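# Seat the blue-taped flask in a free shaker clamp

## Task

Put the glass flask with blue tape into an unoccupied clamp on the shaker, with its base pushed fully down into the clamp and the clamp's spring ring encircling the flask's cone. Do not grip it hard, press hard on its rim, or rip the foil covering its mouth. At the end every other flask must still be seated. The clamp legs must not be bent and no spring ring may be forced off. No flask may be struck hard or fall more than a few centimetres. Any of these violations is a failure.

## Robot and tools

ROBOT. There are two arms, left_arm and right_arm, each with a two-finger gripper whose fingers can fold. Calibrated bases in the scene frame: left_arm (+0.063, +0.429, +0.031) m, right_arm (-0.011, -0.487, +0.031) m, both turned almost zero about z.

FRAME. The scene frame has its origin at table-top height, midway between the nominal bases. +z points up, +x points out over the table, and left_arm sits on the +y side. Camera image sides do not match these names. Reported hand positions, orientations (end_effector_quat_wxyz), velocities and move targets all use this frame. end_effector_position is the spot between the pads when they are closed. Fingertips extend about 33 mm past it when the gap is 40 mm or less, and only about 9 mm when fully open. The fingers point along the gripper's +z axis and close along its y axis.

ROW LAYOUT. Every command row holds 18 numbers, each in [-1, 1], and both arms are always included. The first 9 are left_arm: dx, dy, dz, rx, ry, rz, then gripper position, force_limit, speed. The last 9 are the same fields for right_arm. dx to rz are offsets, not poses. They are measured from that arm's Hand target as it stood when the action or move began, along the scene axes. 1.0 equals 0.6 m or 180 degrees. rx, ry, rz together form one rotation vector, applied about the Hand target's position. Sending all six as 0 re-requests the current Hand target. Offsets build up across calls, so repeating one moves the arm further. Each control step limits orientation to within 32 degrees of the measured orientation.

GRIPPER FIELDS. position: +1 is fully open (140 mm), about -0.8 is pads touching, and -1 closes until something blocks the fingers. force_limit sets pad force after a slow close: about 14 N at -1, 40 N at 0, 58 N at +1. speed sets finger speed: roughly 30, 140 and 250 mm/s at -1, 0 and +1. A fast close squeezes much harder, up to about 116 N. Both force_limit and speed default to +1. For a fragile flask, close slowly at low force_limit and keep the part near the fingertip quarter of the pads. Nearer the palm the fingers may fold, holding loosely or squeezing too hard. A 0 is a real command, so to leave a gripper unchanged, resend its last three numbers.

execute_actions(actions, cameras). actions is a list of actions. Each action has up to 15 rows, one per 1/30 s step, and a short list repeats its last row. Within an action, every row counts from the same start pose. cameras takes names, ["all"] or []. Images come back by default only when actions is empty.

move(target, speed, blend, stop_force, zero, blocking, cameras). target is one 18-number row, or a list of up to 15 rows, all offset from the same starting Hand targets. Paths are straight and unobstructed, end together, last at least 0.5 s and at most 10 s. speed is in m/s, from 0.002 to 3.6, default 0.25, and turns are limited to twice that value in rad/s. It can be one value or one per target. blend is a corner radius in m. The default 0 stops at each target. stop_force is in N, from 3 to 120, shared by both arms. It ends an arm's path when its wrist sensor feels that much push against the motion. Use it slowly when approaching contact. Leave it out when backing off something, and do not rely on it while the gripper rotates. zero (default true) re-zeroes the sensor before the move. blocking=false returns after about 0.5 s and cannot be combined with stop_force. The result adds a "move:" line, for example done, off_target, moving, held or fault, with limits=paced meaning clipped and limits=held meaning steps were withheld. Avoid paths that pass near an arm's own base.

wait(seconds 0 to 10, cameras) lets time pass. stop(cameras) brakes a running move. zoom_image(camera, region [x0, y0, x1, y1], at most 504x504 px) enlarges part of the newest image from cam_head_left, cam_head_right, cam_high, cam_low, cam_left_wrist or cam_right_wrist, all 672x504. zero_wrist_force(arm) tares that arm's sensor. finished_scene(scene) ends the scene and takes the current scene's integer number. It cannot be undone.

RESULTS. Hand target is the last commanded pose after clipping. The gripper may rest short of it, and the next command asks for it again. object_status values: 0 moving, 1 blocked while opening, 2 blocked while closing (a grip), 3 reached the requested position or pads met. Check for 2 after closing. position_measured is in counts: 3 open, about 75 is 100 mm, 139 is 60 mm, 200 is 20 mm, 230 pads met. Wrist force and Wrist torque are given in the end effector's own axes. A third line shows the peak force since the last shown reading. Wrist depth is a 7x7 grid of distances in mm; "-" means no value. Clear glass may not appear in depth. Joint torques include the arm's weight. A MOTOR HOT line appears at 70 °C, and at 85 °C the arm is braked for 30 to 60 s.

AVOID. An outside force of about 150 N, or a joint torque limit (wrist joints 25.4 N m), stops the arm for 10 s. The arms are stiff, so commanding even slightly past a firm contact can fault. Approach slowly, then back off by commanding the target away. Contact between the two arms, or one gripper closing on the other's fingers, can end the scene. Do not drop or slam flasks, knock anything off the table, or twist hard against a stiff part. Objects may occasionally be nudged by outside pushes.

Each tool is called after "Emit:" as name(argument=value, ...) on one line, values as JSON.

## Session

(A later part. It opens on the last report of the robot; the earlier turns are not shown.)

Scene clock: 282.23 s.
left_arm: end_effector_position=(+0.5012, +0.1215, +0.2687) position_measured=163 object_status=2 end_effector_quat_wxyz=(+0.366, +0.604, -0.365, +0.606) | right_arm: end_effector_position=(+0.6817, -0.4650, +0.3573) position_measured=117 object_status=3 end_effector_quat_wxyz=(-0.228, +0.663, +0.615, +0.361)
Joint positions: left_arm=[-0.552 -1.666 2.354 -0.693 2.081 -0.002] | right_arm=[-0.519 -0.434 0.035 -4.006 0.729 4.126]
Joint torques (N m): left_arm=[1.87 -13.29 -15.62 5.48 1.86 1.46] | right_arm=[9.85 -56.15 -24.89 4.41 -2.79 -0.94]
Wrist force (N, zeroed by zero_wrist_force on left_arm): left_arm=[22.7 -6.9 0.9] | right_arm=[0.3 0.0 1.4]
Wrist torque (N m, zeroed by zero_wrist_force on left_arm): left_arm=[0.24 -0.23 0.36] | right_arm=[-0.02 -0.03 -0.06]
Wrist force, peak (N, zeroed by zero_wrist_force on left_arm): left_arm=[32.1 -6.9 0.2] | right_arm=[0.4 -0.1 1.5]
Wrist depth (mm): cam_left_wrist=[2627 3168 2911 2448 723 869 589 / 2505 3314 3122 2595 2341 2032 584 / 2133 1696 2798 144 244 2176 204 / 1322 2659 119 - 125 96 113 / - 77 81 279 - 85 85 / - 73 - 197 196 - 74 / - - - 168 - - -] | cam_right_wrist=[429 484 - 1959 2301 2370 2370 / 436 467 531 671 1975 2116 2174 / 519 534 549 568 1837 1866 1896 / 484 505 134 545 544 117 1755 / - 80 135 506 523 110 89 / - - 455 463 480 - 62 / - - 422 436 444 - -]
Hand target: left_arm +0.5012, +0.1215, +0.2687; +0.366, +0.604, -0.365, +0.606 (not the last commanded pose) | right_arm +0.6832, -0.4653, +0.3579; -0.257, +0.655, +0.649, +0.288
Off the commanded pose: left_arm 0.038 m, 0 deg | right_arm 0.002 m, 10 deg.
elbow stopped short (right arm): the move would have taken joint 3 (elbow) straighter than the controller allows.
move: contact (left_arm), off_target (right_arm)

Emit:
move(target=[[0,0,0.016,0,0,0,-1,-0.03,-0.72,0,0,0,0,0,0,0.1,-0.05,-0.9],[0.0028,0.0014,0.014,0,0,0,-1,-0.03,-0.72,0,0,0,0,0,0,0.1,-0.05,-0.9]], speed=0.04)

Emit:
move(target=[0,0,-0.08,0,0,0,-1,-0.03,-0.72,0,0,0,0,0,0,0.1,-0.05,-0.9], speed=0.012, stop_force=65, cameras=["cam_head_right","cam_high"])

Scene clock: 286.63 s.
left_arm: end_effector_position=(+0.5029, +0.1223, +0.2771) position_measured=163 object_status=2 end_effector_quat_wxyz=(+0.366, +0.604, -0.365, +0.606) | right_arm: end_effector_position=(+0.6817, -0.4650, +0.3573) position_measured=117 object_status=3 end_effector_quat_wxyz=(-0.228, +0.663, +0.615, +0.361)
Joint positions: left_arm=[-0.546 -1.678 2.338 -0.664 2.088 -0.002] | right_arm=[-0.519 -0.434 0.035 -4.006 0.729 4.126]
Joint torques (N m): left_arm=[-6.67 -25.64 -21.65 -0.93 -1.52 -0.67] | right_arm=[9.92 -55.31 -25.09 4.4 -2.7 -1.03]
Wrist force (N, zeroed by zero_wrist_force on left_arm): left_arm=[0.1 0.2 -0.3] | right_arm=[0.2 0.1 1.3]
Wrist torque (N m, zeroed by zero_wrist_force on left_arm): left_arm=[0.03 -0.01 -0.06] | right_arm=[0.01 -0.01 -0.06]
Wrist force, peak (N, zeroed by zero_wrist_force on left_arm): left_arm=[23.0 -6.8 0.6] | right_arm=[0.5 0.1 1.7]
Wrist depth (mm): cam_left_wrist=[2659 2951 2834 2505 730 858 597 / 2448 2316 3077 2627 2367 2071 582 / 2091 2316 3077 144 245 - 199 / 1338 2693 119 801 125 2292 197 / - 77 81 564 - 85 85 / - 73 - 197 196 - 74 / - - - 171 - - -] | cam_right_wrist=[432 485 - 1782 2236 2418 2370 / 445 471 - - 2043 2097 2194 / 493 533 575 605 1823 1881 1881 / 493 503 134 540 155 117 1743 / - 80 471 501 531 110 88 / - - 450 469 489 - 62 / - - 424 435 - - -]
Hand target: left_arm +0.5029, +0.1224, +0.2771; +0.366, +0.604, -0.365, +0.606 | right_arm +0.6832, -0.4653, +0.3579; -0.257, +0.655, +0.649, +0.288
Off the commanded pose: left_arm 0.000 m, 0 deg | right_arm 0.002 m, 10 deg.
elbow stopped short (right arm): the move would have taken joint 3 (elbow) straighter than the controller allows.
move: off_target (right_arm)

Scene clock: 291.70 s.
left_arm: end_effector_position=(+0.5092, +0.1183, +0.2650) position_measured=163 object_status=2 end_effector_quat_wxyz=(+0.368, +0.556, -0.362, +0.651) | right_arm: end_effector_position=(+0.6817, -0.4650, +0.3573) position_measured=117 object_status=3 end_effector_quat_wxyz=(-0.228, +0.663, +0.615, +0.361)
Joint positions: left_arm=[-0.546 -1.572 2.412 -0.978 2.088 -0.006] | right_arm=[-0.519 -0.434 0.035 -4.006 0.729 4.126]
Joint torques (N m): left_arm=[18.21 -1.33 -1.56 7.35 -6.54 1.04] | right_arm=[9.54 -53.78 -25.53 4.32 -2.66 -1.02]
Wrist force (N, zeroed by zero_wrist_force on left_arm): left_arm=[48.1 20.6 -4.3] | right_arm=[0.3 -0.2 1.5]
Wrist torque (N m, zeroed by zero_wrist_force on left_arm): left_arm=[-0.67 0.08 -1.20] | right_arm=[-0.06 -0.02 -0.06]
Wrist force, peak (N, zeroed by zero_wrist_force on left_arm): left_arm=[52.4 27.9 -9.5] | right_arm=[0.4 0.0 1.6]
Wrist depth (mm): cam_left_wrist=[1890 3034 2872 2476 792 2013 1780 / 2762 - 3077 2659 2091 1976 564 / 3034 3314 3264 151 251 2154 200 / 1995 1723 111 - 124 100 111 / - 77 81 684 - 85 85 / - 73 - 203 - - 74 / - - - 157 148 - -] | cam_right_wrist=[433 484 703 2116 2194 2394 2370 / 446 464 632 673 1975 2097 2215 / 525 536 564 611 1782 1896 1959 / 514 506 134 537 539 117 1743 / - 80 117 - 530 110 89 / - - 453 - - - 62 / - - 418 418 - - -]
Hand target: left_arm +0.5029, +0.1224, +0.2291; +0.366, +0.604, -0.365, +0.606 | right_arm +0.6832, -0.4653, +0.3579; -0.257, +0.655, +0.649, +0.288
Off the commanded pose: left_arm 0.037 m, 8 deg | right_arm 0.002 m, 10 deg.
elbow stopped short (right arm): the move would have taken joint 3 (elbow) straighter than the controller allows.
move: off_target (left_arm, right_arm)
Images, in order (width x height): cam_head_right 672x504, cam_high 672x504.

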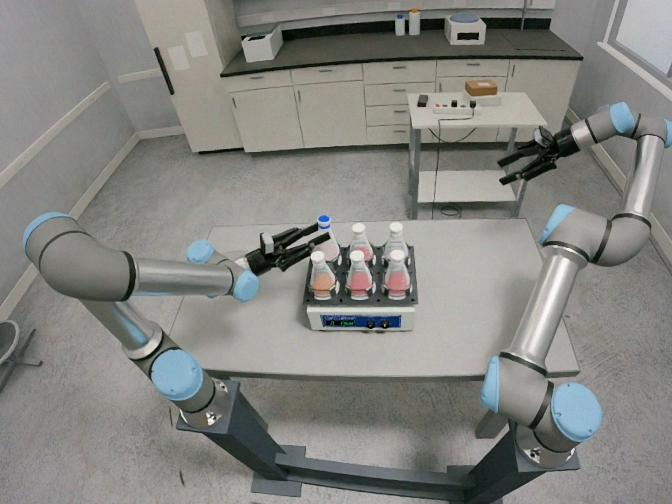

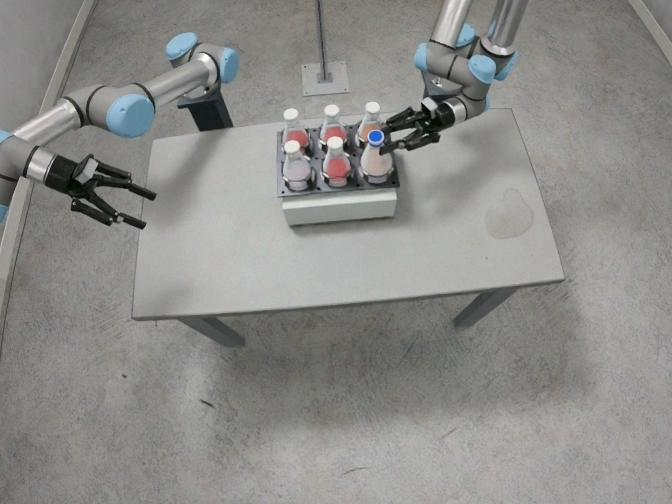

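Emit:
move(target=[[0,0,0.08,0,0,0,-1,-0.03,-0.72,0,0,0,0,0,0,0.1,-0.05,-0.9],[0.016,0.0045,0.08,0,0,-0.1333,-1,-0.03,-0.72,0,0,0,0,0,0,0.1,-0.05,-0.9]], speed=0.06, cameras=["cam_left_wrist","cam_head_right"])

Emit:
zero_wrist_force(arm="left_arm")

Emit:
move(target=[0,0,-0.08,0,0,0,-1,-0.03,-0.72,0,0,0,0,0,0,0.1,-0.05,-0.9], speed=0.012, stop_force=25)

Scene clock: 302.30 s.
left_arm: end_effector_position=(+0.5125, +0.1251, +0.2771) position_measured=171 object_status=2 end_effector_quat_wxyz=(+0.484, +0.515, -0.483, +0.517) | right_arm: end_effector_position=(+0.6817, -0.4650, +0.3573) position_measured=117 object_status=3 end_effector_quat_wxyz=(-0.228, +0.663, +0.615, +0.361)
Joint positions: left_arm=[-0.275 -1.355 1.99 -0.646 2.777 -0.01] | right_arm=[-0.519 -0.434 0.035 -4.006 0.729 4.126]
Joint torques (N m): left_arm=[-4.94 -24.43 -1.27 2.33 -2.15 2.11] | right_arm=[9.52 -53.55 -24.96 4.29 -2.71 -0.98]
Wrist force (N, zeroed by zero_wrist_force on left_arm): left_arm=[31.1 2.6 2.3] | right_arm=[0.3 -0.1 1.5]
Wrist torque (N m, zeroed by zero_wrist_force on left_arm): left_arm=[0.49 -0.12 0.06] | right_arm=[-0.04 -0.02 -0.06]
Wrist force, peak (N, zeroed by zero_wrist_force on left_arm): left_arm=[48.0 20.7 -4.3] | right_arm=[0.1 0.3 1.7]
Wrist depth (mm): cam_left_wrist=[2267 2267 898 913 2052 - 2091 / 2534 2448 2292 2221 713 659 1941 / 2872 2112 - 145 159 628 585 / 2834 - - 154 131 102 149 / - 76 81 317 - 86 85 / - 70 - 210 - - - / - - - 175 - - -] | cam_right_wrist=[442 481 695 2418 2301 2394 2346 / 444 468 - - 2008 2079 2194 / 503 536 579 582 1693 1896 1911 / 501 503 134 546 155 117 1743 / - 80 134 503 522 110 89 / - - 457 460 482 - 62 / - - 423 432 437 - -]
Hand target: left_arm +0.5125, +0.1251, +0.2771; +0.484, +0.515, -0.483, +0.517 | right_arm +0.6832, -0.4653, +0.3579; -0.257, +0.655, +0.649, +0.288
Off the commanded pose: left_arm 0.000 m, 0 deg | right_arm 0.002 m, 10 deg.
elbow stopped short (right arm): the move would have taken joint 3 (elbow) straighter than the controller allows.
move: off_target (right_arm)
camera_calibration:
cam_left_wrist: T_world_to_cam=[[-0.998142, -0.0583195, -0.0176706, 0.531926], [-0.00480932, 0.364463, -0.931205, 0.212853], [0.0607477, -0.92939, -0.364066, 0.332521], [0, 0, 0, 1]] pos_world=[0.511761, 0.262486, 0.328669]
Images, in order (width x height): cam_head_right 672x504, cam_left_wrist 672x504.

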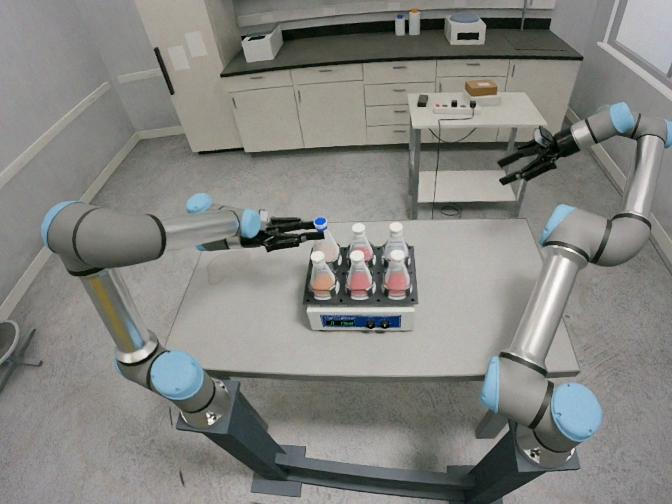

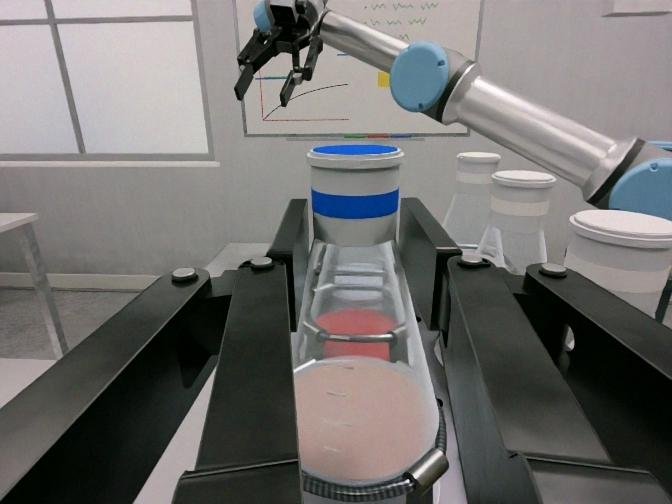

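Wrist force sensor zeroed.

Scene clock: 303.60 s.
left_arm: end_effector_position=(+0.5125, +0.1251, +0.2762) position_measured=171 object_status=2 end_effector_quat_wxyz=(+0.484, +0.515, -0.483, +0.517) | right_arm: end_effector_position=(+0.6817, -0.4650, +0.3573) position_measured=117 object_status=3 end_effector_quat_wxyz=(-0.228, +0.663, +0.615, +0.361)
Joint positions: left_arm=[-0.276 -1.353 1.991 -0.649 2.777 -0.009] | right_arm=[-0.519 -0.434 0.035 -4.006 0.729 4.126]
Joint torques (N m): left_arm=[5.36 -38.99 -28.27 -3.19 0.68 -1.92] | right_arm=[9.54 -53.74 -25.46 4.2 -2.81 -1.04]
Wrist force (N, zeroed by zero_wrist_force on left_arm): left_arm=[-31.9 -2.0 -2.1] | right_arm=[0.5 0.1 1.3]
Wrist torque (N m, zeroed by zero_wrist_force on left_arm): left_arm=[-0.35 0.15 0.00] | right_arm=[0.00 -0.06 -0.06]
Wrist force, peak (N, zeroed by zero_wrist_force on left_arm): left_arm=[-32.1 -1.9 -2.2] | right_arm=[0.3 0.2 1.5]
Wrist depth (mm): cam_left_wrist=[2244 2244 2244 913 2133 2176 2071 / 2367 2367 2505 2316 728 661 2112 / 2992 2595 - 146 150 346 578 / 1670 - - 155 132 102 149 / - 76 81 289 - 86 85 / - 70 - 211 - - - / - - - 176 - - -] | cam_right_wrist=[430 486 - 1942 2194 2346 2495 / 440 476 - - 2025 2061 2215 / 505 522 159 - 1823 1927 1959 / - 109 134 562 155 117 1730 / - 80 476 510 521 110 89 / - - 453 465 482 - 62 / - - 420 - 446 - -]
Hand target: left_arm +0.5125, +0.1251, +0.2762; +0.484, +0.515, -0.483, +0.517 (not the last commanded pose) | right_arm +0.6832, -0.4653, +0.3579; -0.257, +0.655, +0.649, +0.288
Off the commanded pose: left_arm 0.047 m, 0 deg | right_arm 0.002 m, 10 deg.
elbow stopped short (right arm): the move would have taken joint 3 (elbow) straighter than the controller allows.
move: contact (left_arm), off_target (right_arm)

Emit:
wait(seconds=0.3, cameras=["cam_head_right","cam_high","cam_low","cam_left_wrist"])

Emit:
zoom_image(camera="cam_head_right", region=[300, 200, 370, 300])

Emit:
zoom_image(camera="cam_high", region=[330, 100, 430, 200])

Emit:
zoom_image(camera="cam_low", region=[380, 160, 480, 260])

Scene clock: 311.03 s.
left_arm: end_effector_position=(+0.5125, +0.1251, +0.2762) position_measured=171 object_status=2 end_effector_quat_wxyz=(+0.484, +0.515, -0.483, +0.517) | right_arm: end_effector_position=(+0.6817, -0.4650, +0.3573) position_measured=117 object_status=3 end_effector_quat_wxyz=(-0.228, +0.663, +0.615, +0.361)
Joint positions: left_arm=[-0.276 -1.353 1.991 -0.649 2.777 -0.009] | right_arm=[-0.519 -0.434 0.035 -4.006 0.729 4.126]
Joint torques (N m): left_arm=[6.73 -38.76 -28.14 -2.95 -1.58 -2.06] | right_arm=[9.6 -53.81 -25.02 4.29 -2.8 -0.88]
Wrist force (N, zeroed by zero_wrist_force on left_arm): left_arm=[-32.0 -2.0 -2.1] | right_arm=[0.2 0.0 1.2]
Wrist torque (N m, zeroed by zero_wrist_force on left_arm): left_arm=[-0.34 0.15 0.00] | right_arm=[-0.01 0.00 -0.06]
Wrist force, peak (N, zeroed by zero_wrist_force on left_arm): left_arm=[-32.1 -2.1 -2.2] | right_arm=[0.4 0.1 1.7]
Wrist depth (mm): cam_left_wrist=[2341 2316 869 928 2091 - - / 2448 2341 2834 2316 716 663 - / 3122 2013 - 145 160 345 578 / 2727 - - 153 132 102 149 / - 76 81 283 - 86 85 / - 70 - 211 - - - / - - - 176 - - -] | cam_right_wrist=[432 486 714 2418 2257 2301 2443 / 447 471 640 - 2025 2135 2116 / 512 536 582 578 1881 1837 1975 / - 504 134 528 539 118 1769 / - 80 482 507 521 110 89 / - - 441 504 477 - 62 / - - 429 419 449 - -]
Hand target: left_arm +0.5125, +0.1251, +0.2762; +0.484, +0.515, -0.483, +0.517 (not the last commanded pose) | right_arm +0.6832, -0.4653, +0.3579; -0.257, +0.655, +0.649, +0.288
Tool commands: left_gripper/position=-1.0 left_gripper/force_limit=-0.03 left_gripper/speed=-0.72 right_gripper/position=+0.1 right_gripper/force_limit=-0.05 right_gripper/speed=-0.9
Off the commanded pose: left_arm 0.047 m, 0 deg | right_arm 0.002 m, 10 deg.
wait: 0.30 s; at rest from the start
camera_calibration:
cam_left_wrist: T_world_to_cam=[[-0.998126, -0.0583513, -0.0184226, 0.532155], [-0.00410845, 0.364297, -0.931274, 0.211629], [0.0610523, -0.929453, -0.363854, 0.331948], [0, 0, 0, 1]] pos_world=[0.511761, 0.262486, 0.327669]
Images, in order (width x height): cam_head_right 672x504, cam_high 672x504, cam_low 672x504, cam_left_wrist 672x504.

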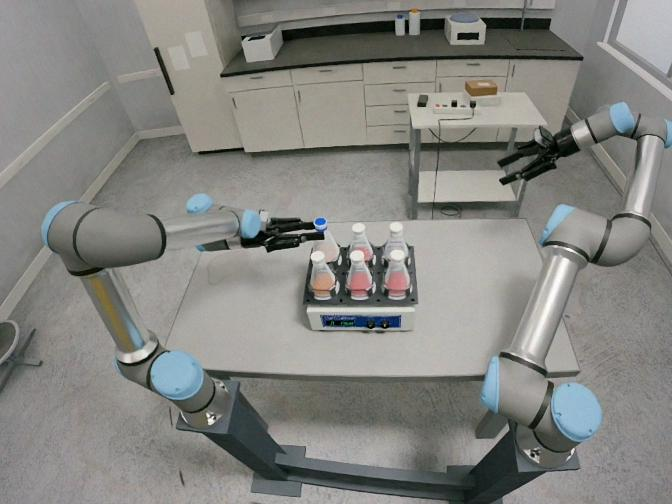

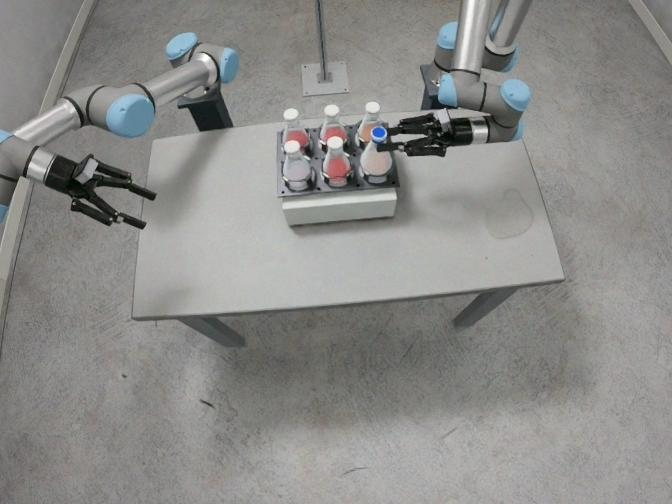

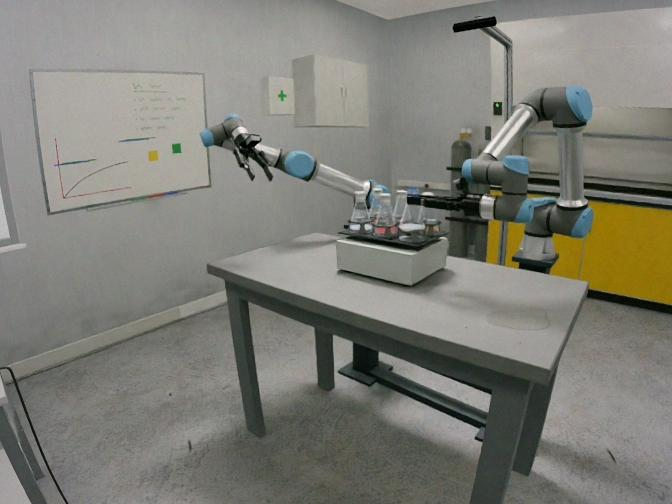

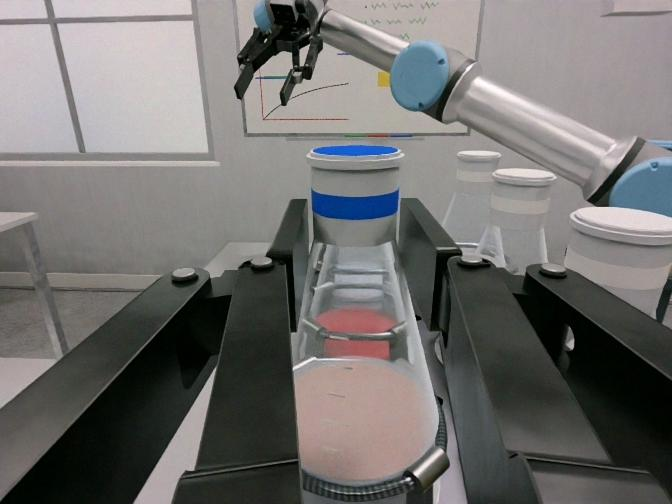

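Scaled by 5.040 from the camera's 672x504 image, which has a finer 960x720 frame.

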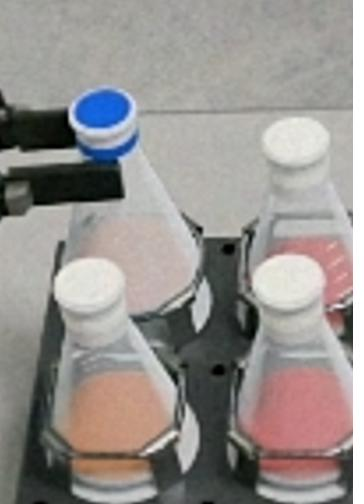

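Scaled by 5.040 from the camera's 672x504 image, which has a finer 960x720 frame.

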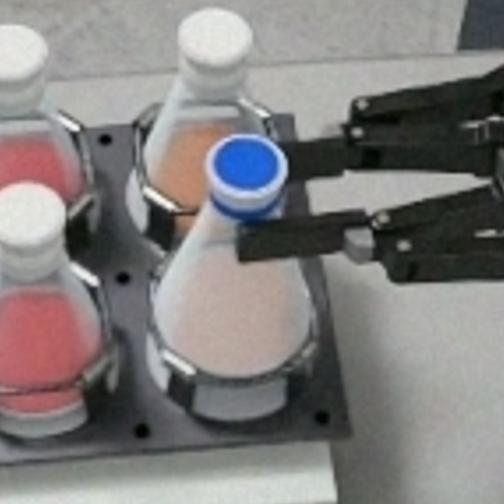

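Scaled by 5.040 from the camera's 672x504 image, which has a finer 960x720 frame.

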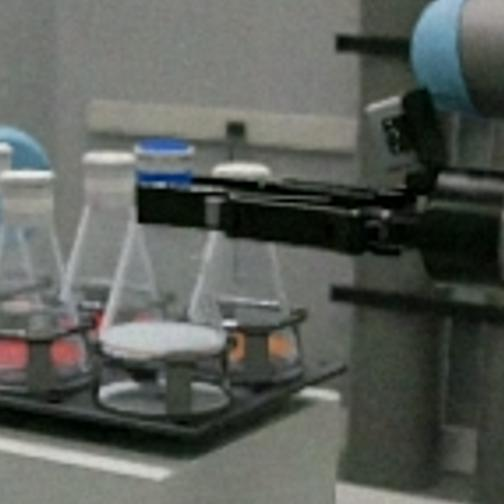

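Emit:
zero_wrist_force(arm="left_arm")

Emit:
move(target=[0,0,-0.06,0,0,0,-1,-0.03,-0.72,0,0,0,0,0,0,0.1,-0.05,-0.9], speed=0.012, stop_force=25)

Wrist force sensor zeroed.

Scene clock: 316.50 s.
left_arm: end_effector_position=(+0.5126, +0.1250, +0.2753) position_measured=171 object_status=2 end_effector_quat_wxyz=(+0.484, +0.515, -0.483, +0.517) | right_arm: end_effector_position=(+0.6817, -0.4650, +0.3573) position_measured=117 object_status=3 end_effector_quat_wxyz=(-0.228, +0.663, +0.615, +0.361)
Joint positions: left_arm=[-0.276 -1.352 1.992 -0.652 2.777 -0.009] | right_arm=[-0.519 -0.434 0.035 -4.006 0.729 4.126]
Joint torques (N m): left_arm=[6.72 -35.57 -24.98 -1.98 -1.51 -0.68] | right_arm=[9.64 -53.67 -25.57 4.22 -2.67 -1]
Wrist force (N, zeroed by zero_wrist_force on left_arm): left_arm=[7.9 -0.1 0.5] | right_arm=[0.4 0.1 1.4]
Wrist torque (N m, zeroed by zero_wrist_force on left_arm): left_arm=[-0.04 -0.06 -0.06] | right_arm=[0.00 -0.04 -0.06]
Wrist force, peak (N, zeroed by zero_wrist_force on left_arm): left_arm=[27.8 0.0 -0.1] | right_arm=[0.3 -0.1 1.6]
Wrist depth (mm): cam_left_wrist=[2393 2292 851 921 2112 - 2267 / 2420 2505 2267 2292 2221 641 - / 2992 3122 2448 145 368 259 574 / 2872 - - 156 134 166 148 / - 76 81 312 - 86 85 / - 70 - 210 - - - / - - - 175 - - -] | cam_right_wrist=[440 476 - 767 2257 2301 2418 / 446 462 598 687 1942 2116 2215 / 519 525 574 594 1755 1823 1975 / - - 134 551 155 117 1755 / - 80 116 498 505 110 89 / - - 454 464 479 - 62 / - - 420 432 450 - -]
Hand target: left_arm +0.5126, +0.1250, +0.2753; +0.484, +0.515, -0.483, +0.517 (not the last commanded pose) | right_arm +0.6832, -0.4653, +0.3579; -0.257, +0.655, +0.649, +0.288
Off the commanded pose: left_arm 0.035 m, 0 deg | right_arm 0.002 m, 10 deg.
elbow stopped short (right arm): the move would have taken joint 3 (elbow) straighter than the controller allows.
move: contact (left_arm), off_target (right_arm)

Emit:
move(target=[0,0,-0.06,0,0,0,-1,-0.03,-0.72,0,0,0,0,0,0,0.1,-0.05,-0.9], speed=0.012, stop_force=72, cameras=["cam_head_right","cam_left_wrist"])

Scene clock: 322.07 s.
left_arm: end_effector_position=(+0.5127, +0.1250, +0.2480) position_measured=171 object_status=2 end_effector_quat_wxyz=(+0.484, +0.514, -0.483, +0.518) | right_arm: end_effector_position=(+0.6817, -0.4650, +0.3573) position_measured=117 object_status=3 end_effector_quat_wxyz=(-0.228, +0.663, +0.615, +0.361)
Joint positions: left_arm=[-0.276 -1.307 2.023 -0.728 2.777 -0.009] | right_arm=[-0.519 -0.434 0.035 -4.006 0.729 4.126]
Joint torques (N m): left_arm=[-1.42 14.19 -1.75 5.87 -5.37 0.41] | right_arm=[9.37 -53.93 -25.24 4.24 -2.75 -0.94]
Wrist force (N, zeroed by zero_wrist_force on left_arm): left_arm=[80.6 11.9 -18.4] | right_arm=[0.4 -0.1 1.2]
Wrist torque (N m, zeroed by zero_wrist_force on left_arm): left_arm=[-0.53 0.95 -0.49] | right_arm=[-0.03 -0.05 -0.05]
Wrist force, peak (N, zeroed by zero_wrist_force on left_arm): left_arm=[97.0 14.4 -22.3] | right_arm=[0.2 0.0 1.7]
Wrist depth (mm): cam_left_wrist=[2221 2198 2221 879 858 2448 2154 / 2448 2367 2267 2564 720 630 2221 / - - - 144 147 246 141 / 2911 - - 173 134 102 684 / - 76 81 228 - 86 79 / - 70 - 209 - - - / - - - 168 - - -] | cam_right_wrist=[436 477 - 2257 2236 2394 2323 / 432 473 - - 1911 2061 2194 / 503 530 528 595 1809 1881 1975 / 504 502 126 560 545 118 1795 / - 80 469 511 521 110 89 / - - 436 465 479 - 62 / - - 423 430 444 - -]
Hand target: left_arm +0.5127, +0.1250, +0.2479; +0.484, +0.514, -0.483, +0.518 (not the last commanded pose) | right_arm +0.6832, -0.4653, +0.3579; -0.257, +0.655, +0.649, +0.288
Off the commanded pose: left_arm 0.009 m, 0 deg | right_arm 0.002 m, 10 deg.
elbow stopped short (right arm): the move would have taken joint 3 (elbow) straighter than the controller allows.
move: contact (left_arm), off_target (right_arm)
camera_calibration:
cam_left_wrist: T_world_to_cam=[[-0.998106, -0.0580632, -0.0203061, 0.532112], [-0.00221429, 0.363821, -0.931466, 0.184487], [0.0614717, -0.929658, -0.36326, 0.321312], [0, 0, 0, 1]] pos_world=[0.511762, 0.262486, 0.299368]
Images, in order (width x height): cam_head_right 672x504, cam_left_wrist 672x504.

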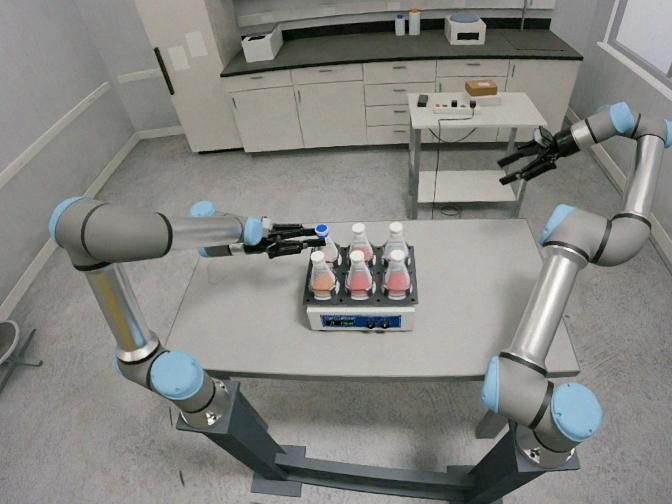

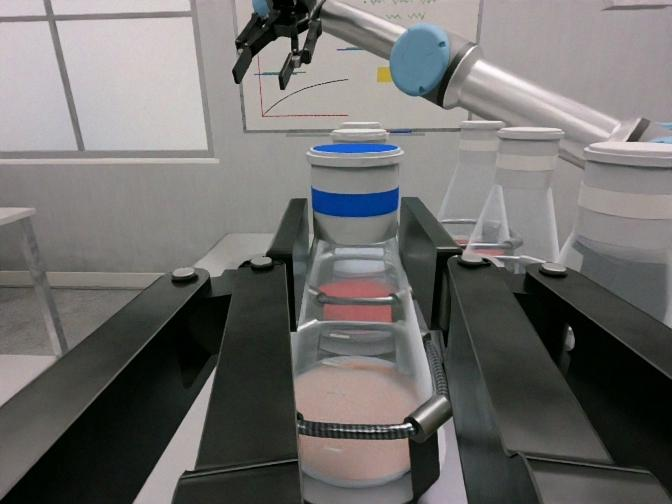

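Emit:
move(target=[0,0,0.003,0,0,0,-1,-0.03,-0.72,0,0,0,0,0,0,0.1,-0.05,-0.9], speed=0.02, cameras=["cam_head_right","cam_high","cam_low"])

Emit:
zoom_image(camera="cam_head_right", region=[300, 200, 440, 300])

Emit:
zoom_image(camera="cam_high", region=[330, 100, 430, 200])

Emit:
zoom_image(camera="cam_low", region=[340, 160, 480, 260])

Scene clock: 328.90 s.
left_arm: end_effector_position=(+0.5127, +0.1250, +0.2496) position_measured=171 object_status=2 end_effector_quat_wxyz=(+0.484, +0.514, -0.483, +0.518) | right_arm: end_effector_position=(+0.6817, -0.4650, +0.3573) position_measured=117 object_status=3 end_effector_quat_wxyz=(-0.228, +0.663, +0.615, +0.361)
Joint positions: left_arm=[-0.276 -1.31 2.021 -0.723 2.777 -0.009] | right_arm=[-0.519 -0.434 0.035 -4.006 0.729 4.126]
Joint torques (N m): left_arm=[-8.11 -32.86 -22.98 0.15 -1.71 -0.43] | right_arm=[8.83 -53.81 -26.09 4.28 -2.7 -0.89]
Wrist force (N, zeroed by zero_wrist_force on left_arm): left_arm=[14.1 2.5 -3.0] | right_arm=[0.2 0.2 1.5]
Wrist torque (N m, zeroed by zero_wrist_force on left_arm): left_arm=[-0.19 -0.20 -0.16] | right_arm=[0.02 -0.01 -0.06]
Wrist force, peak (N, zeroed by zero_wrist_force on left_arm): left_arm=[81.0 12.0 -18.5] | right_arm=[0.3 0.0 1.7]
Wrist depth (mm): cam_left_wrist=[2367 2198 2221 917 693 2133 2071 / 2341 - 2198 2341 718 639 593 / 2951 2476 2112 145 152 244 142 / 2762 2564 2659 173 133 111 684 / - 77 81 263 - 86 85 / - 70 - 209 - - - / - - - 170 - - -] | cam_right_wrist=[432 483 - 2346 2279 2346 2394 / 436 470 - 727 1942 2154 2135 / 516 530 577 - 1705 1837 2043 / 501 505 134 551 539 118 1730 / - 80 117 492 523 110 89 / - - 456 465 476 - 62 / - - - 457 445 - -]
Hand target: left_arm +0.5127, +0.1250, +0.2497; +0.484, +0.514, -0.483, +0.518 | right_arm +0.6832, -0.4653, +0.3579; -0.257, +0.655, +0.649, +0.288
Off the commanded pose: left_arm 0.000 m, 0 deg | right_arm 0.002 m, 10 deg.
elbow stopped short (right arm): the move would have taken joint 3 (elbow) straighter than the controller allows.
move: off_target (right_arm)
Images, in order (width x height): cam_head_right 672x504, cam_high 672x504, cam_low 672x504.

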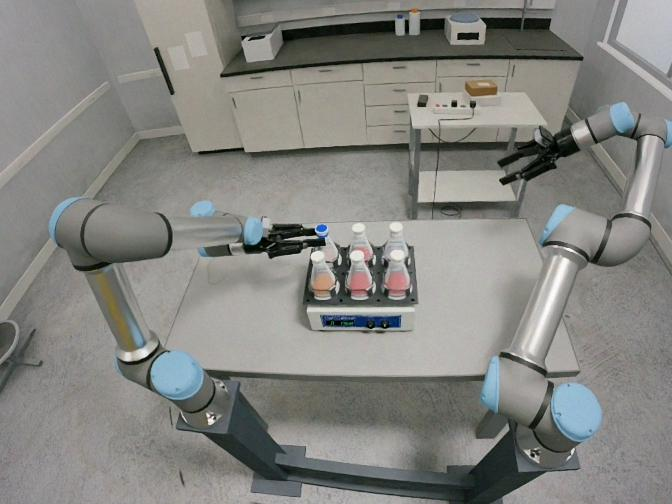

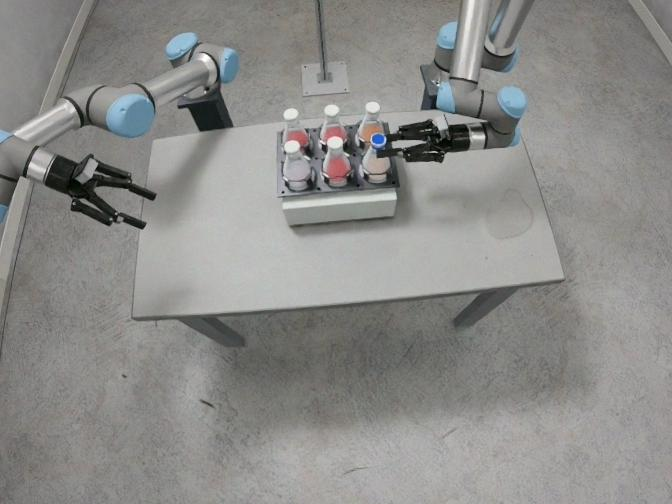

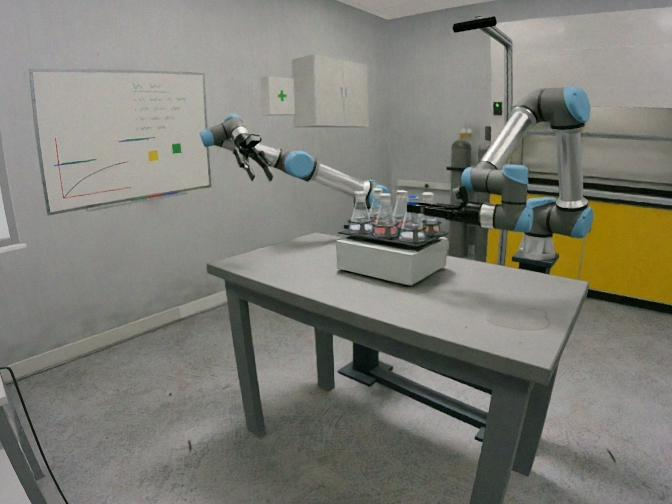

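Scaled by 3.600 from the camera's 672x504 image, which has a finer 960x720 frame.

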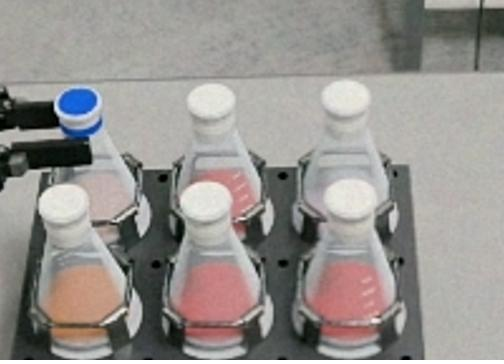

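Scaled by 5.040 from the camera's 672x504 image, which has a finer 960x720 frame.

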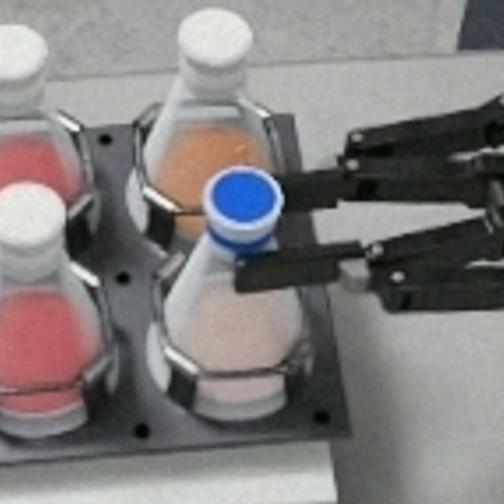

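Scaled by 3.600 from the camera's 672x504 image, which has a finer 960x720 frame.

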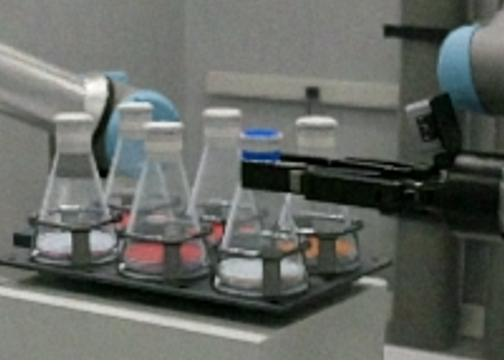

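Emit:
move(target=[0,0,0.0,0,0,0,0.1,-0.05,-0.9,0,0,0,0,0,0,0.1,-0.05,-0.9])

Emit:
wait(seconds=0.6)

Emit:
move(target=[-0.008,0.13,0,0,0,0,0.1,-0.05,-0.9,0,0,0,0,0,0,0.1,-0.05,-0.9], speed=0.1, cameras=["cam_head_right","cam_high","cam_low"])

Emit:
zoom_image(camera="cam_head_right", region=[300, 200, 440, 300])

Emit:
zoom_image(camera="cam_low", region=[340, 160, 480, 260])

Emit:
zoom_image(camera="cam_high", region=[270, 90, 430, 220])

Scene clock: 335.23 s.
left_arm: end_effector_position=(+0.5127, +0.1250, +0.2497) position_measured=117 object_status=0 end_effector_quat_wxyz=(+0.484, +0.514, -0.483, +0.518) | right_arm: end_effector_position=(+0.6817, -0.4650, +0.3573) position_measured=117 object_status=3 end_effector_quat_wxyz=(-0.228, +0.663, +0.615, +0.361)
Joint positions: left_arm=[-0.276 -1.31 2.021 -0.724 2.777 -0.009] | right_arm=[-0.519 -0.434 0.035 -4.006 0.729 4.126]
Joint torques (N m): left_arm=[3.42 -36.28 -24.76 -2.75 1.23 0.57] | right_arm=[9.32 -53.79 -25.33 4.26 -2.7 -0.78]
Wrist force (N, zeroed by zero_wrist_force on left_arm): left_arm=[2.7 -0.3 -0.3] | right_arm=[0.3 0.0 1.3]
Wrist torque (N m, zeroed by zero_wrist_force on left_arm): left_arm=[-0.09 -0.07 -0.04] | right_arm=[-0.02 -0.01 -0.06]
Wrist force, peak (N, zeroed by zero_wrist_force on left_arm): left_arm=[13.6 2.3 -3.0] | right_arm=[0.3 -0.2 1.7]
Wrist depth (mm): cam_left_wrist=[2244 2316 743 876 772 - 2112 / 2534 2505 2659 2727 723 647 605 / 2133 - - 146 161 247 142 / 2693 - 120 334 162 118 699 / - 91 202 262 265 86 87 / - 60 168 210 208 - - / - - 178 169 170 - -] | cam_right_wrist=[435 478 - 2521 2194 2418 2370 / 457 479 630 710 1975 2097 2257 / 514 530 574 608 1823 1896 1975 / 510 92 134 560 155 117 1809 / - 80 471 - - 110 89 / - - 453 466 477 - 62 / - - 419 434 440 - -]
Hand target: left_arm +0.5127, +0.1250, +0.2497; +0.484, +0.514, -0.483, +0.518 | right_arm +0.6832, -0.4653, +0.3579; -0.257, +0.655, +0.649, +0.288
Off the commanded pose: left_arm 0.000 m, 0 deg | right_arm 0.002 m, 10 deg.
elbow stopped short (right arm): the move would have taken joint 3 (elbow) straighter than the controller allows.
move: off_target (right_arm)

Scene clock: 335.83 s.
left_arm: end_effector_position=(+0.5127, +0.1250, +0.2497) position_measured=117 object_status=3 end_effector_quat_wxyz=(+0.484, +0.514, -0.483, +0.518) | right_arm: end_effector_position=(+0.6817, -0.4650, +0.3573) position_measured=117 object_status=3 end_effector_quat_wxyz=(-0.228, +0.663, +0.615, +0.361)
Joint positions: left_arm=[-0.276 -1.31 2.021 -0.724 2.777 -0.009] | right_arm=[-0.519 -0.434 0.035 -4.006 0.729 4.126]
Joint torques (N m): left_arm=[4.26 -36.74 -24.05 -2.86 1.32 0.74] | right_arm=[9.08 -53.73 -25.22 4.32 -2.6 -0.87]
Wrist force (N, zeroed by zero_wrist_force on left_arm): left_arm=[2.6 -0.3 -0.4] | right_arm=[0.2 0.1 1.2]
Wrist torque (N m, zeroed by zero_wrist_force on left_arm): left_arm=[-0.09 -0.04 -0.04] | right_arm=[0.01 0.00 -0.06]
Wrist force, peak (N, zeroed by zero_wrist_force on left_arm): left_arm=[2.8 -0.4 -0.5] | right_arm=[0.2 0.0 1.5]
Wrist depth (mm): cam_left_wrist=[2393 2176 2221 917 695 - 1825 / 2505 2420 2244 2316 718 635 576 / 2595 2659 2627 145 151 246 142 / 2911 2798 120 376 162 118 697 / - 91 202 259 265 86 87 / - 60 167 211 208 - - / - - 178 169 170 - -] | cam_right_wrist=[443 479 689 2194 2215 2279 2469 / 436 466 635 649 1991 2079 2236 / 520 534 588 611 1782 1823 1942 / 490 99 134 547 155 117 1730 / - 80 477 502 537 109 89 / - - 459 458 484 - 62 / - - 421 434 436 - -]
Hand target: left_arm +0.5127, +0.1250, +0.2497; +0.484, +0.514, -0.483, +0.518 | right_arm +0.6832, -0.4653, +0.3579; -0.257, +0.655, +0.649, +0.288
Tool commands: left_gripper/position=+0.1 left_gripper/force_limit=-0.05 left_gripper/speed=-0.9 right_gripper/position=+0.1 right_gripper/force_limit=-0.05 right_gripper/speed=-0.9
Off the commanded pose: left_arm 0.000 m, 0 deg | right_arm 0.002 m, 10 deg.
wait: 0.60 s; at rest by 0.17 s

Scene clock: 336.33 s.
left_arm: end_effector_position=(+0.5126, +0.1271, +0.2498) position_measured=117 object_status=3 end_effector_quat_wxyz=(+0.484, +0.514, -0.483, +0.518) | right_arm: end_effector_position=(+0.6817, -0.4650, +0.3573) position_measured=117 object_status=3 end_effector_quat_wxyz=(-0.228, +0.663, +0.615, +0.361)
Joint positions: left_arm=[-0.271 -1.31 2.021 -0.724 2.782 -0.009] | right_arm=[-0.519 -0.434 0.035 -4.006 0.729 4.126]
Joint torques (N m): left_arm=[-4.98 -30.82 -18.6 -1.92 -1.75 -0.22] | right_arm=[9.19 -53.55 -25.67 4.22 -2.77 -0.82]
Wrist force (N, zeroed by zero_wrist_force on left_arm): left_arm=[2.7 -0.3 -0.7] | right_arm=[0.2 0.0 1.2]
Wrist torque (N m, zeroed by zero_wrist_force on left_arm): left_arm=[-0.09 -0.06 -0.04] | right_arm=[-0.02 0.00 -0.06]
Wrist force, peak (N, zeroed by zero_wrist_force on left_arm): left_arm=[2.7 -0.7 -3.6] | right_arm=[0.4 0.1 1.5]
Wrist depth (mm): cam_left_wrist=[2341 2341 876 917 865 - 2762 / 2476 2448 2341 2292 2292 637 584 / 2951 2762 - 147 162 245 144 / - - 120 379 162 117 699 / - 91 306 262 269 86 87 / - 60 167 211 208 - - / - - 178 175 175 - -] | cam_right_wrist=[439 484 701 1927 2279 2418 2394 / 460 475 644 - 1959 2097 2215 / 519 533 572 577 1755 1837 2008 / 500 503 117 551 544 117 1717 / - 80 474 505 522 110 89 / - - 461 467 475 - 62 / - - 420 430 441 - -]
Hand target: left_arm +0.5126, +0.1271, +0.2498; +0.484, +0.514, -0.483, +0.518 (not the last commanded pose) | right_arm +0.6832, -0.4653, +0.3579; -0.257, +0.655, +0.649, +0.288
Off the commanded pose: left_arm 0.076 m, 0 deg | right_arm 0.002 m, 10 deg.
elbow stopped short (right arm): the move would have taken joint 3 (elbow) straighter than the controller allows.
move: held (left_arm; a check stopped the path), off_target (right_arm); limits=held
pose unreachable (left arm): on one or more control steps of this call, first in action 0 (counted from 0), this arm could not follow its commanded pose, so it was not sent that pose on those steps. It may still have moved: this result reports where it is.
cause: moving toward the commanded pose would bring two parts of the arm too close to each other (its gripper and another part of the arm, with joints 4 (wrist 1) to 6 (wrist 3) between them, 4 mm apart when it was first held).
Images, in order (width x height): cam_head_right 672x504, cam_high 672x504, cam_low 672x504.

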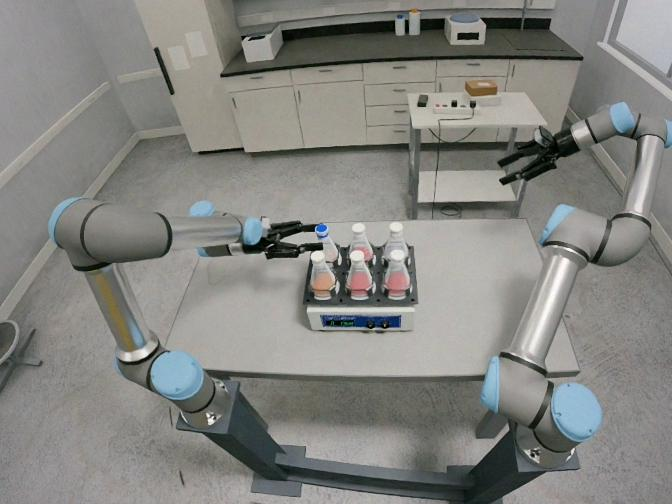

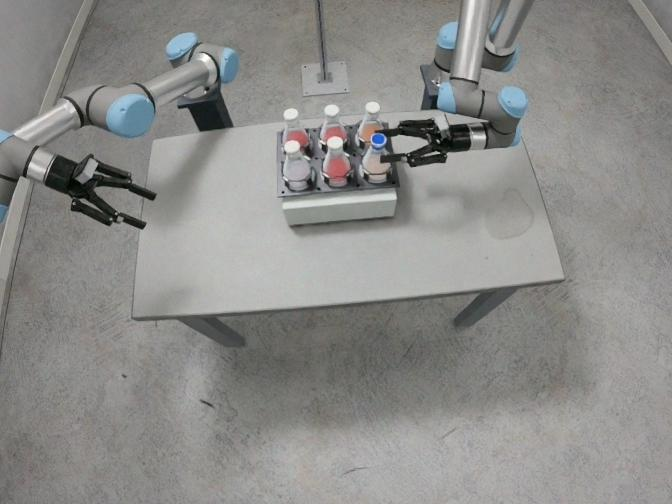

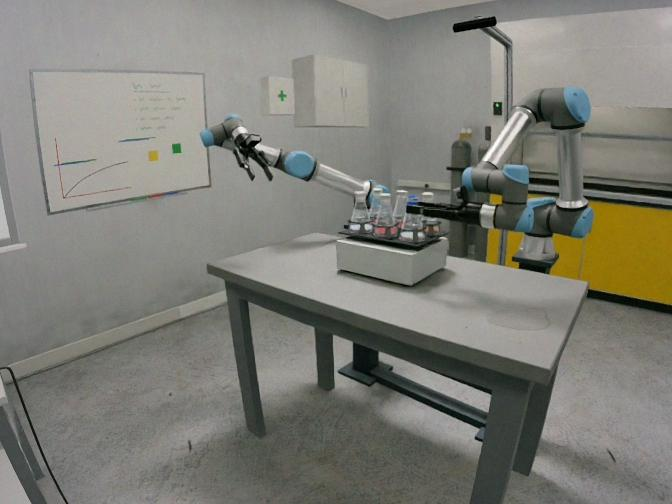

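Scaled by 3.600 from the camera's 672x504 image, which has a finer 960x720 frame.

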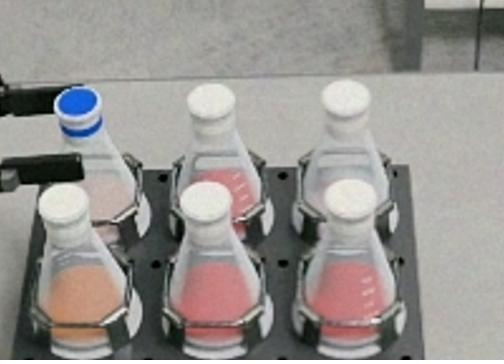

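Scaled by 3.600 from the camera's 672x504 image, which has a finer 960x720 frame.

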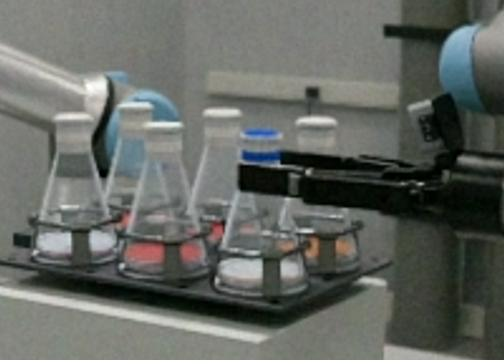

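Scaled by 3.150 from the camera's 672x504 image, which has a finer 960x720 frame.

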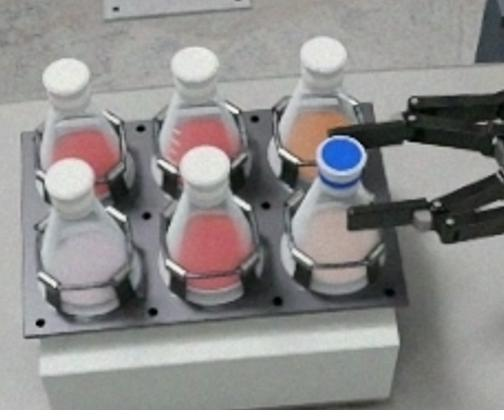

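Emit:
move(target=[0,0.0,0.25,0,0,0,0.1,-0.05,-0.9,0,0,0,0,0,0,0.1,-0.05,-0.9], speed=0.12, stop_force=10, cameras=["cam_high","cam_head_right"])

Emit:
zoom_image(camera="cam_high", region=[270, 90, 430, 220])

Scene clock: 341.47 s.
left_arm: end_effector_position=(+0.5126, +0.1271, +0.3998) position_measured=117 object_status=3 end_effector_quat_wxyz=(+0.484, +0.514, -0.483, +0.518) | right_arm: end_effector_position=(+0.6817, -0.4650, +0.3573) position_measured=117 object_status=3 end_effector_quat_wxyz=(-0.228, +0.663, +0.615, +0.361)
Joint positions: left_arm=[-0.271 -1.493 1.801 -0.321 2.782 -0.009] | right_arm=[-0.519 -0.434 0.035 -4.006 0.729 4.126]
Joint torques (N m): left_arm=[5.37 -18.02 -16.29 -2.03 1.29 -2.08] | right_arm=[9.27 -54.24 -25.78 4.37 -2.74 -0.87]
Wrist force (N, zeroed by zero_wrist_force on left_arm): left_arm=[2.8 -0.3 -0.6] | right_arm=[0.4 0.0 1.5]
Wrist torque (N m, zeroed by zero_wrist_force on left_arm): left_arm=[-0.09 -0.08 -0.10] | right_arm=[-0.02 -0.04 -0.06]
Wrist force, peak (N, zeroed by zero_wrist_force on left_arm): left_arm=[4.7 -0.2 -0.6] | right_arm=[0.2 0.0 1.7]
Wrist depth (mm): cam_left_wrist=[2292 2176 2244 2091 2112 - 1841 / 2476 2534 2154 988 2198 - 2154 / 2951 2341 2367 2244 730 720 2595 / - - 120 - 144 117 619 / - 91 139 772 886 86 87 / - 60 667 427 424 - - / - - 485 208 338 - -] | cam_right_wrist=[436 483 734 790 2346 2370 2469 / 455 466 622 637 2116 2194 2215 / 503 536 584 611 1795 1851 1991 / 484 509 134 541 155 117 1837 / - 80 478 510 523 110 89 / - - 452 460 480 - 62 / - - 419 429 455 - -]
Hand target: left_arm +0.5126, +0.1271, +0.3998; +0.484, +0.514, -0.483, +0.518 | right_arm +0.6832, -0.4653, +0.3579; -0.257, +0.655, +0.649, +0.288
Off the commanded pose: left_arm 0.000 m, 0 deg | right_arm 0.002 m, 10 deg.
elbow stopped short (right arm): the move would have taken joint 3 (elbow) straighter than the controller allows.
move: off_target (right_arm)
Images, in order (width x height): cam_head_right 672x504, cam_high 672x504.

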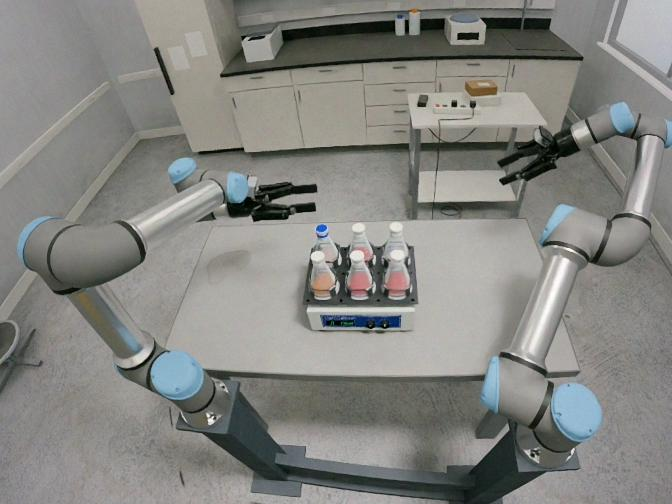

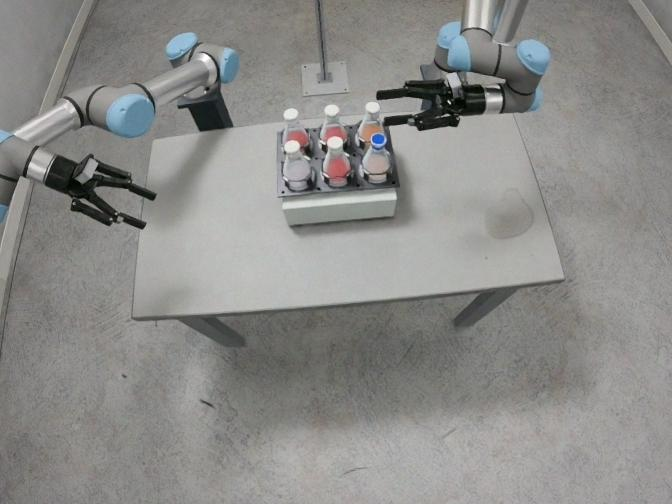

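Scaled by 3.150 from the camera's 672x504 image, which has a finer 960x720 frame.

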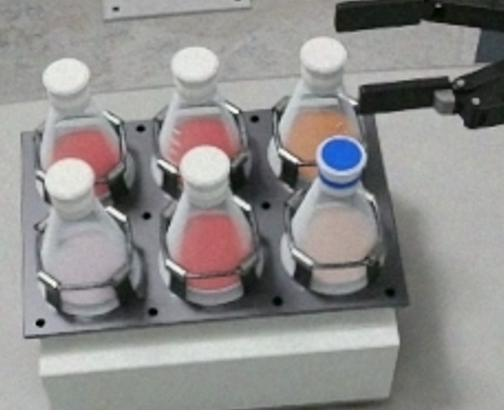

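Emit:
finished_scene(scene=2)

The scene is finished: the task was done.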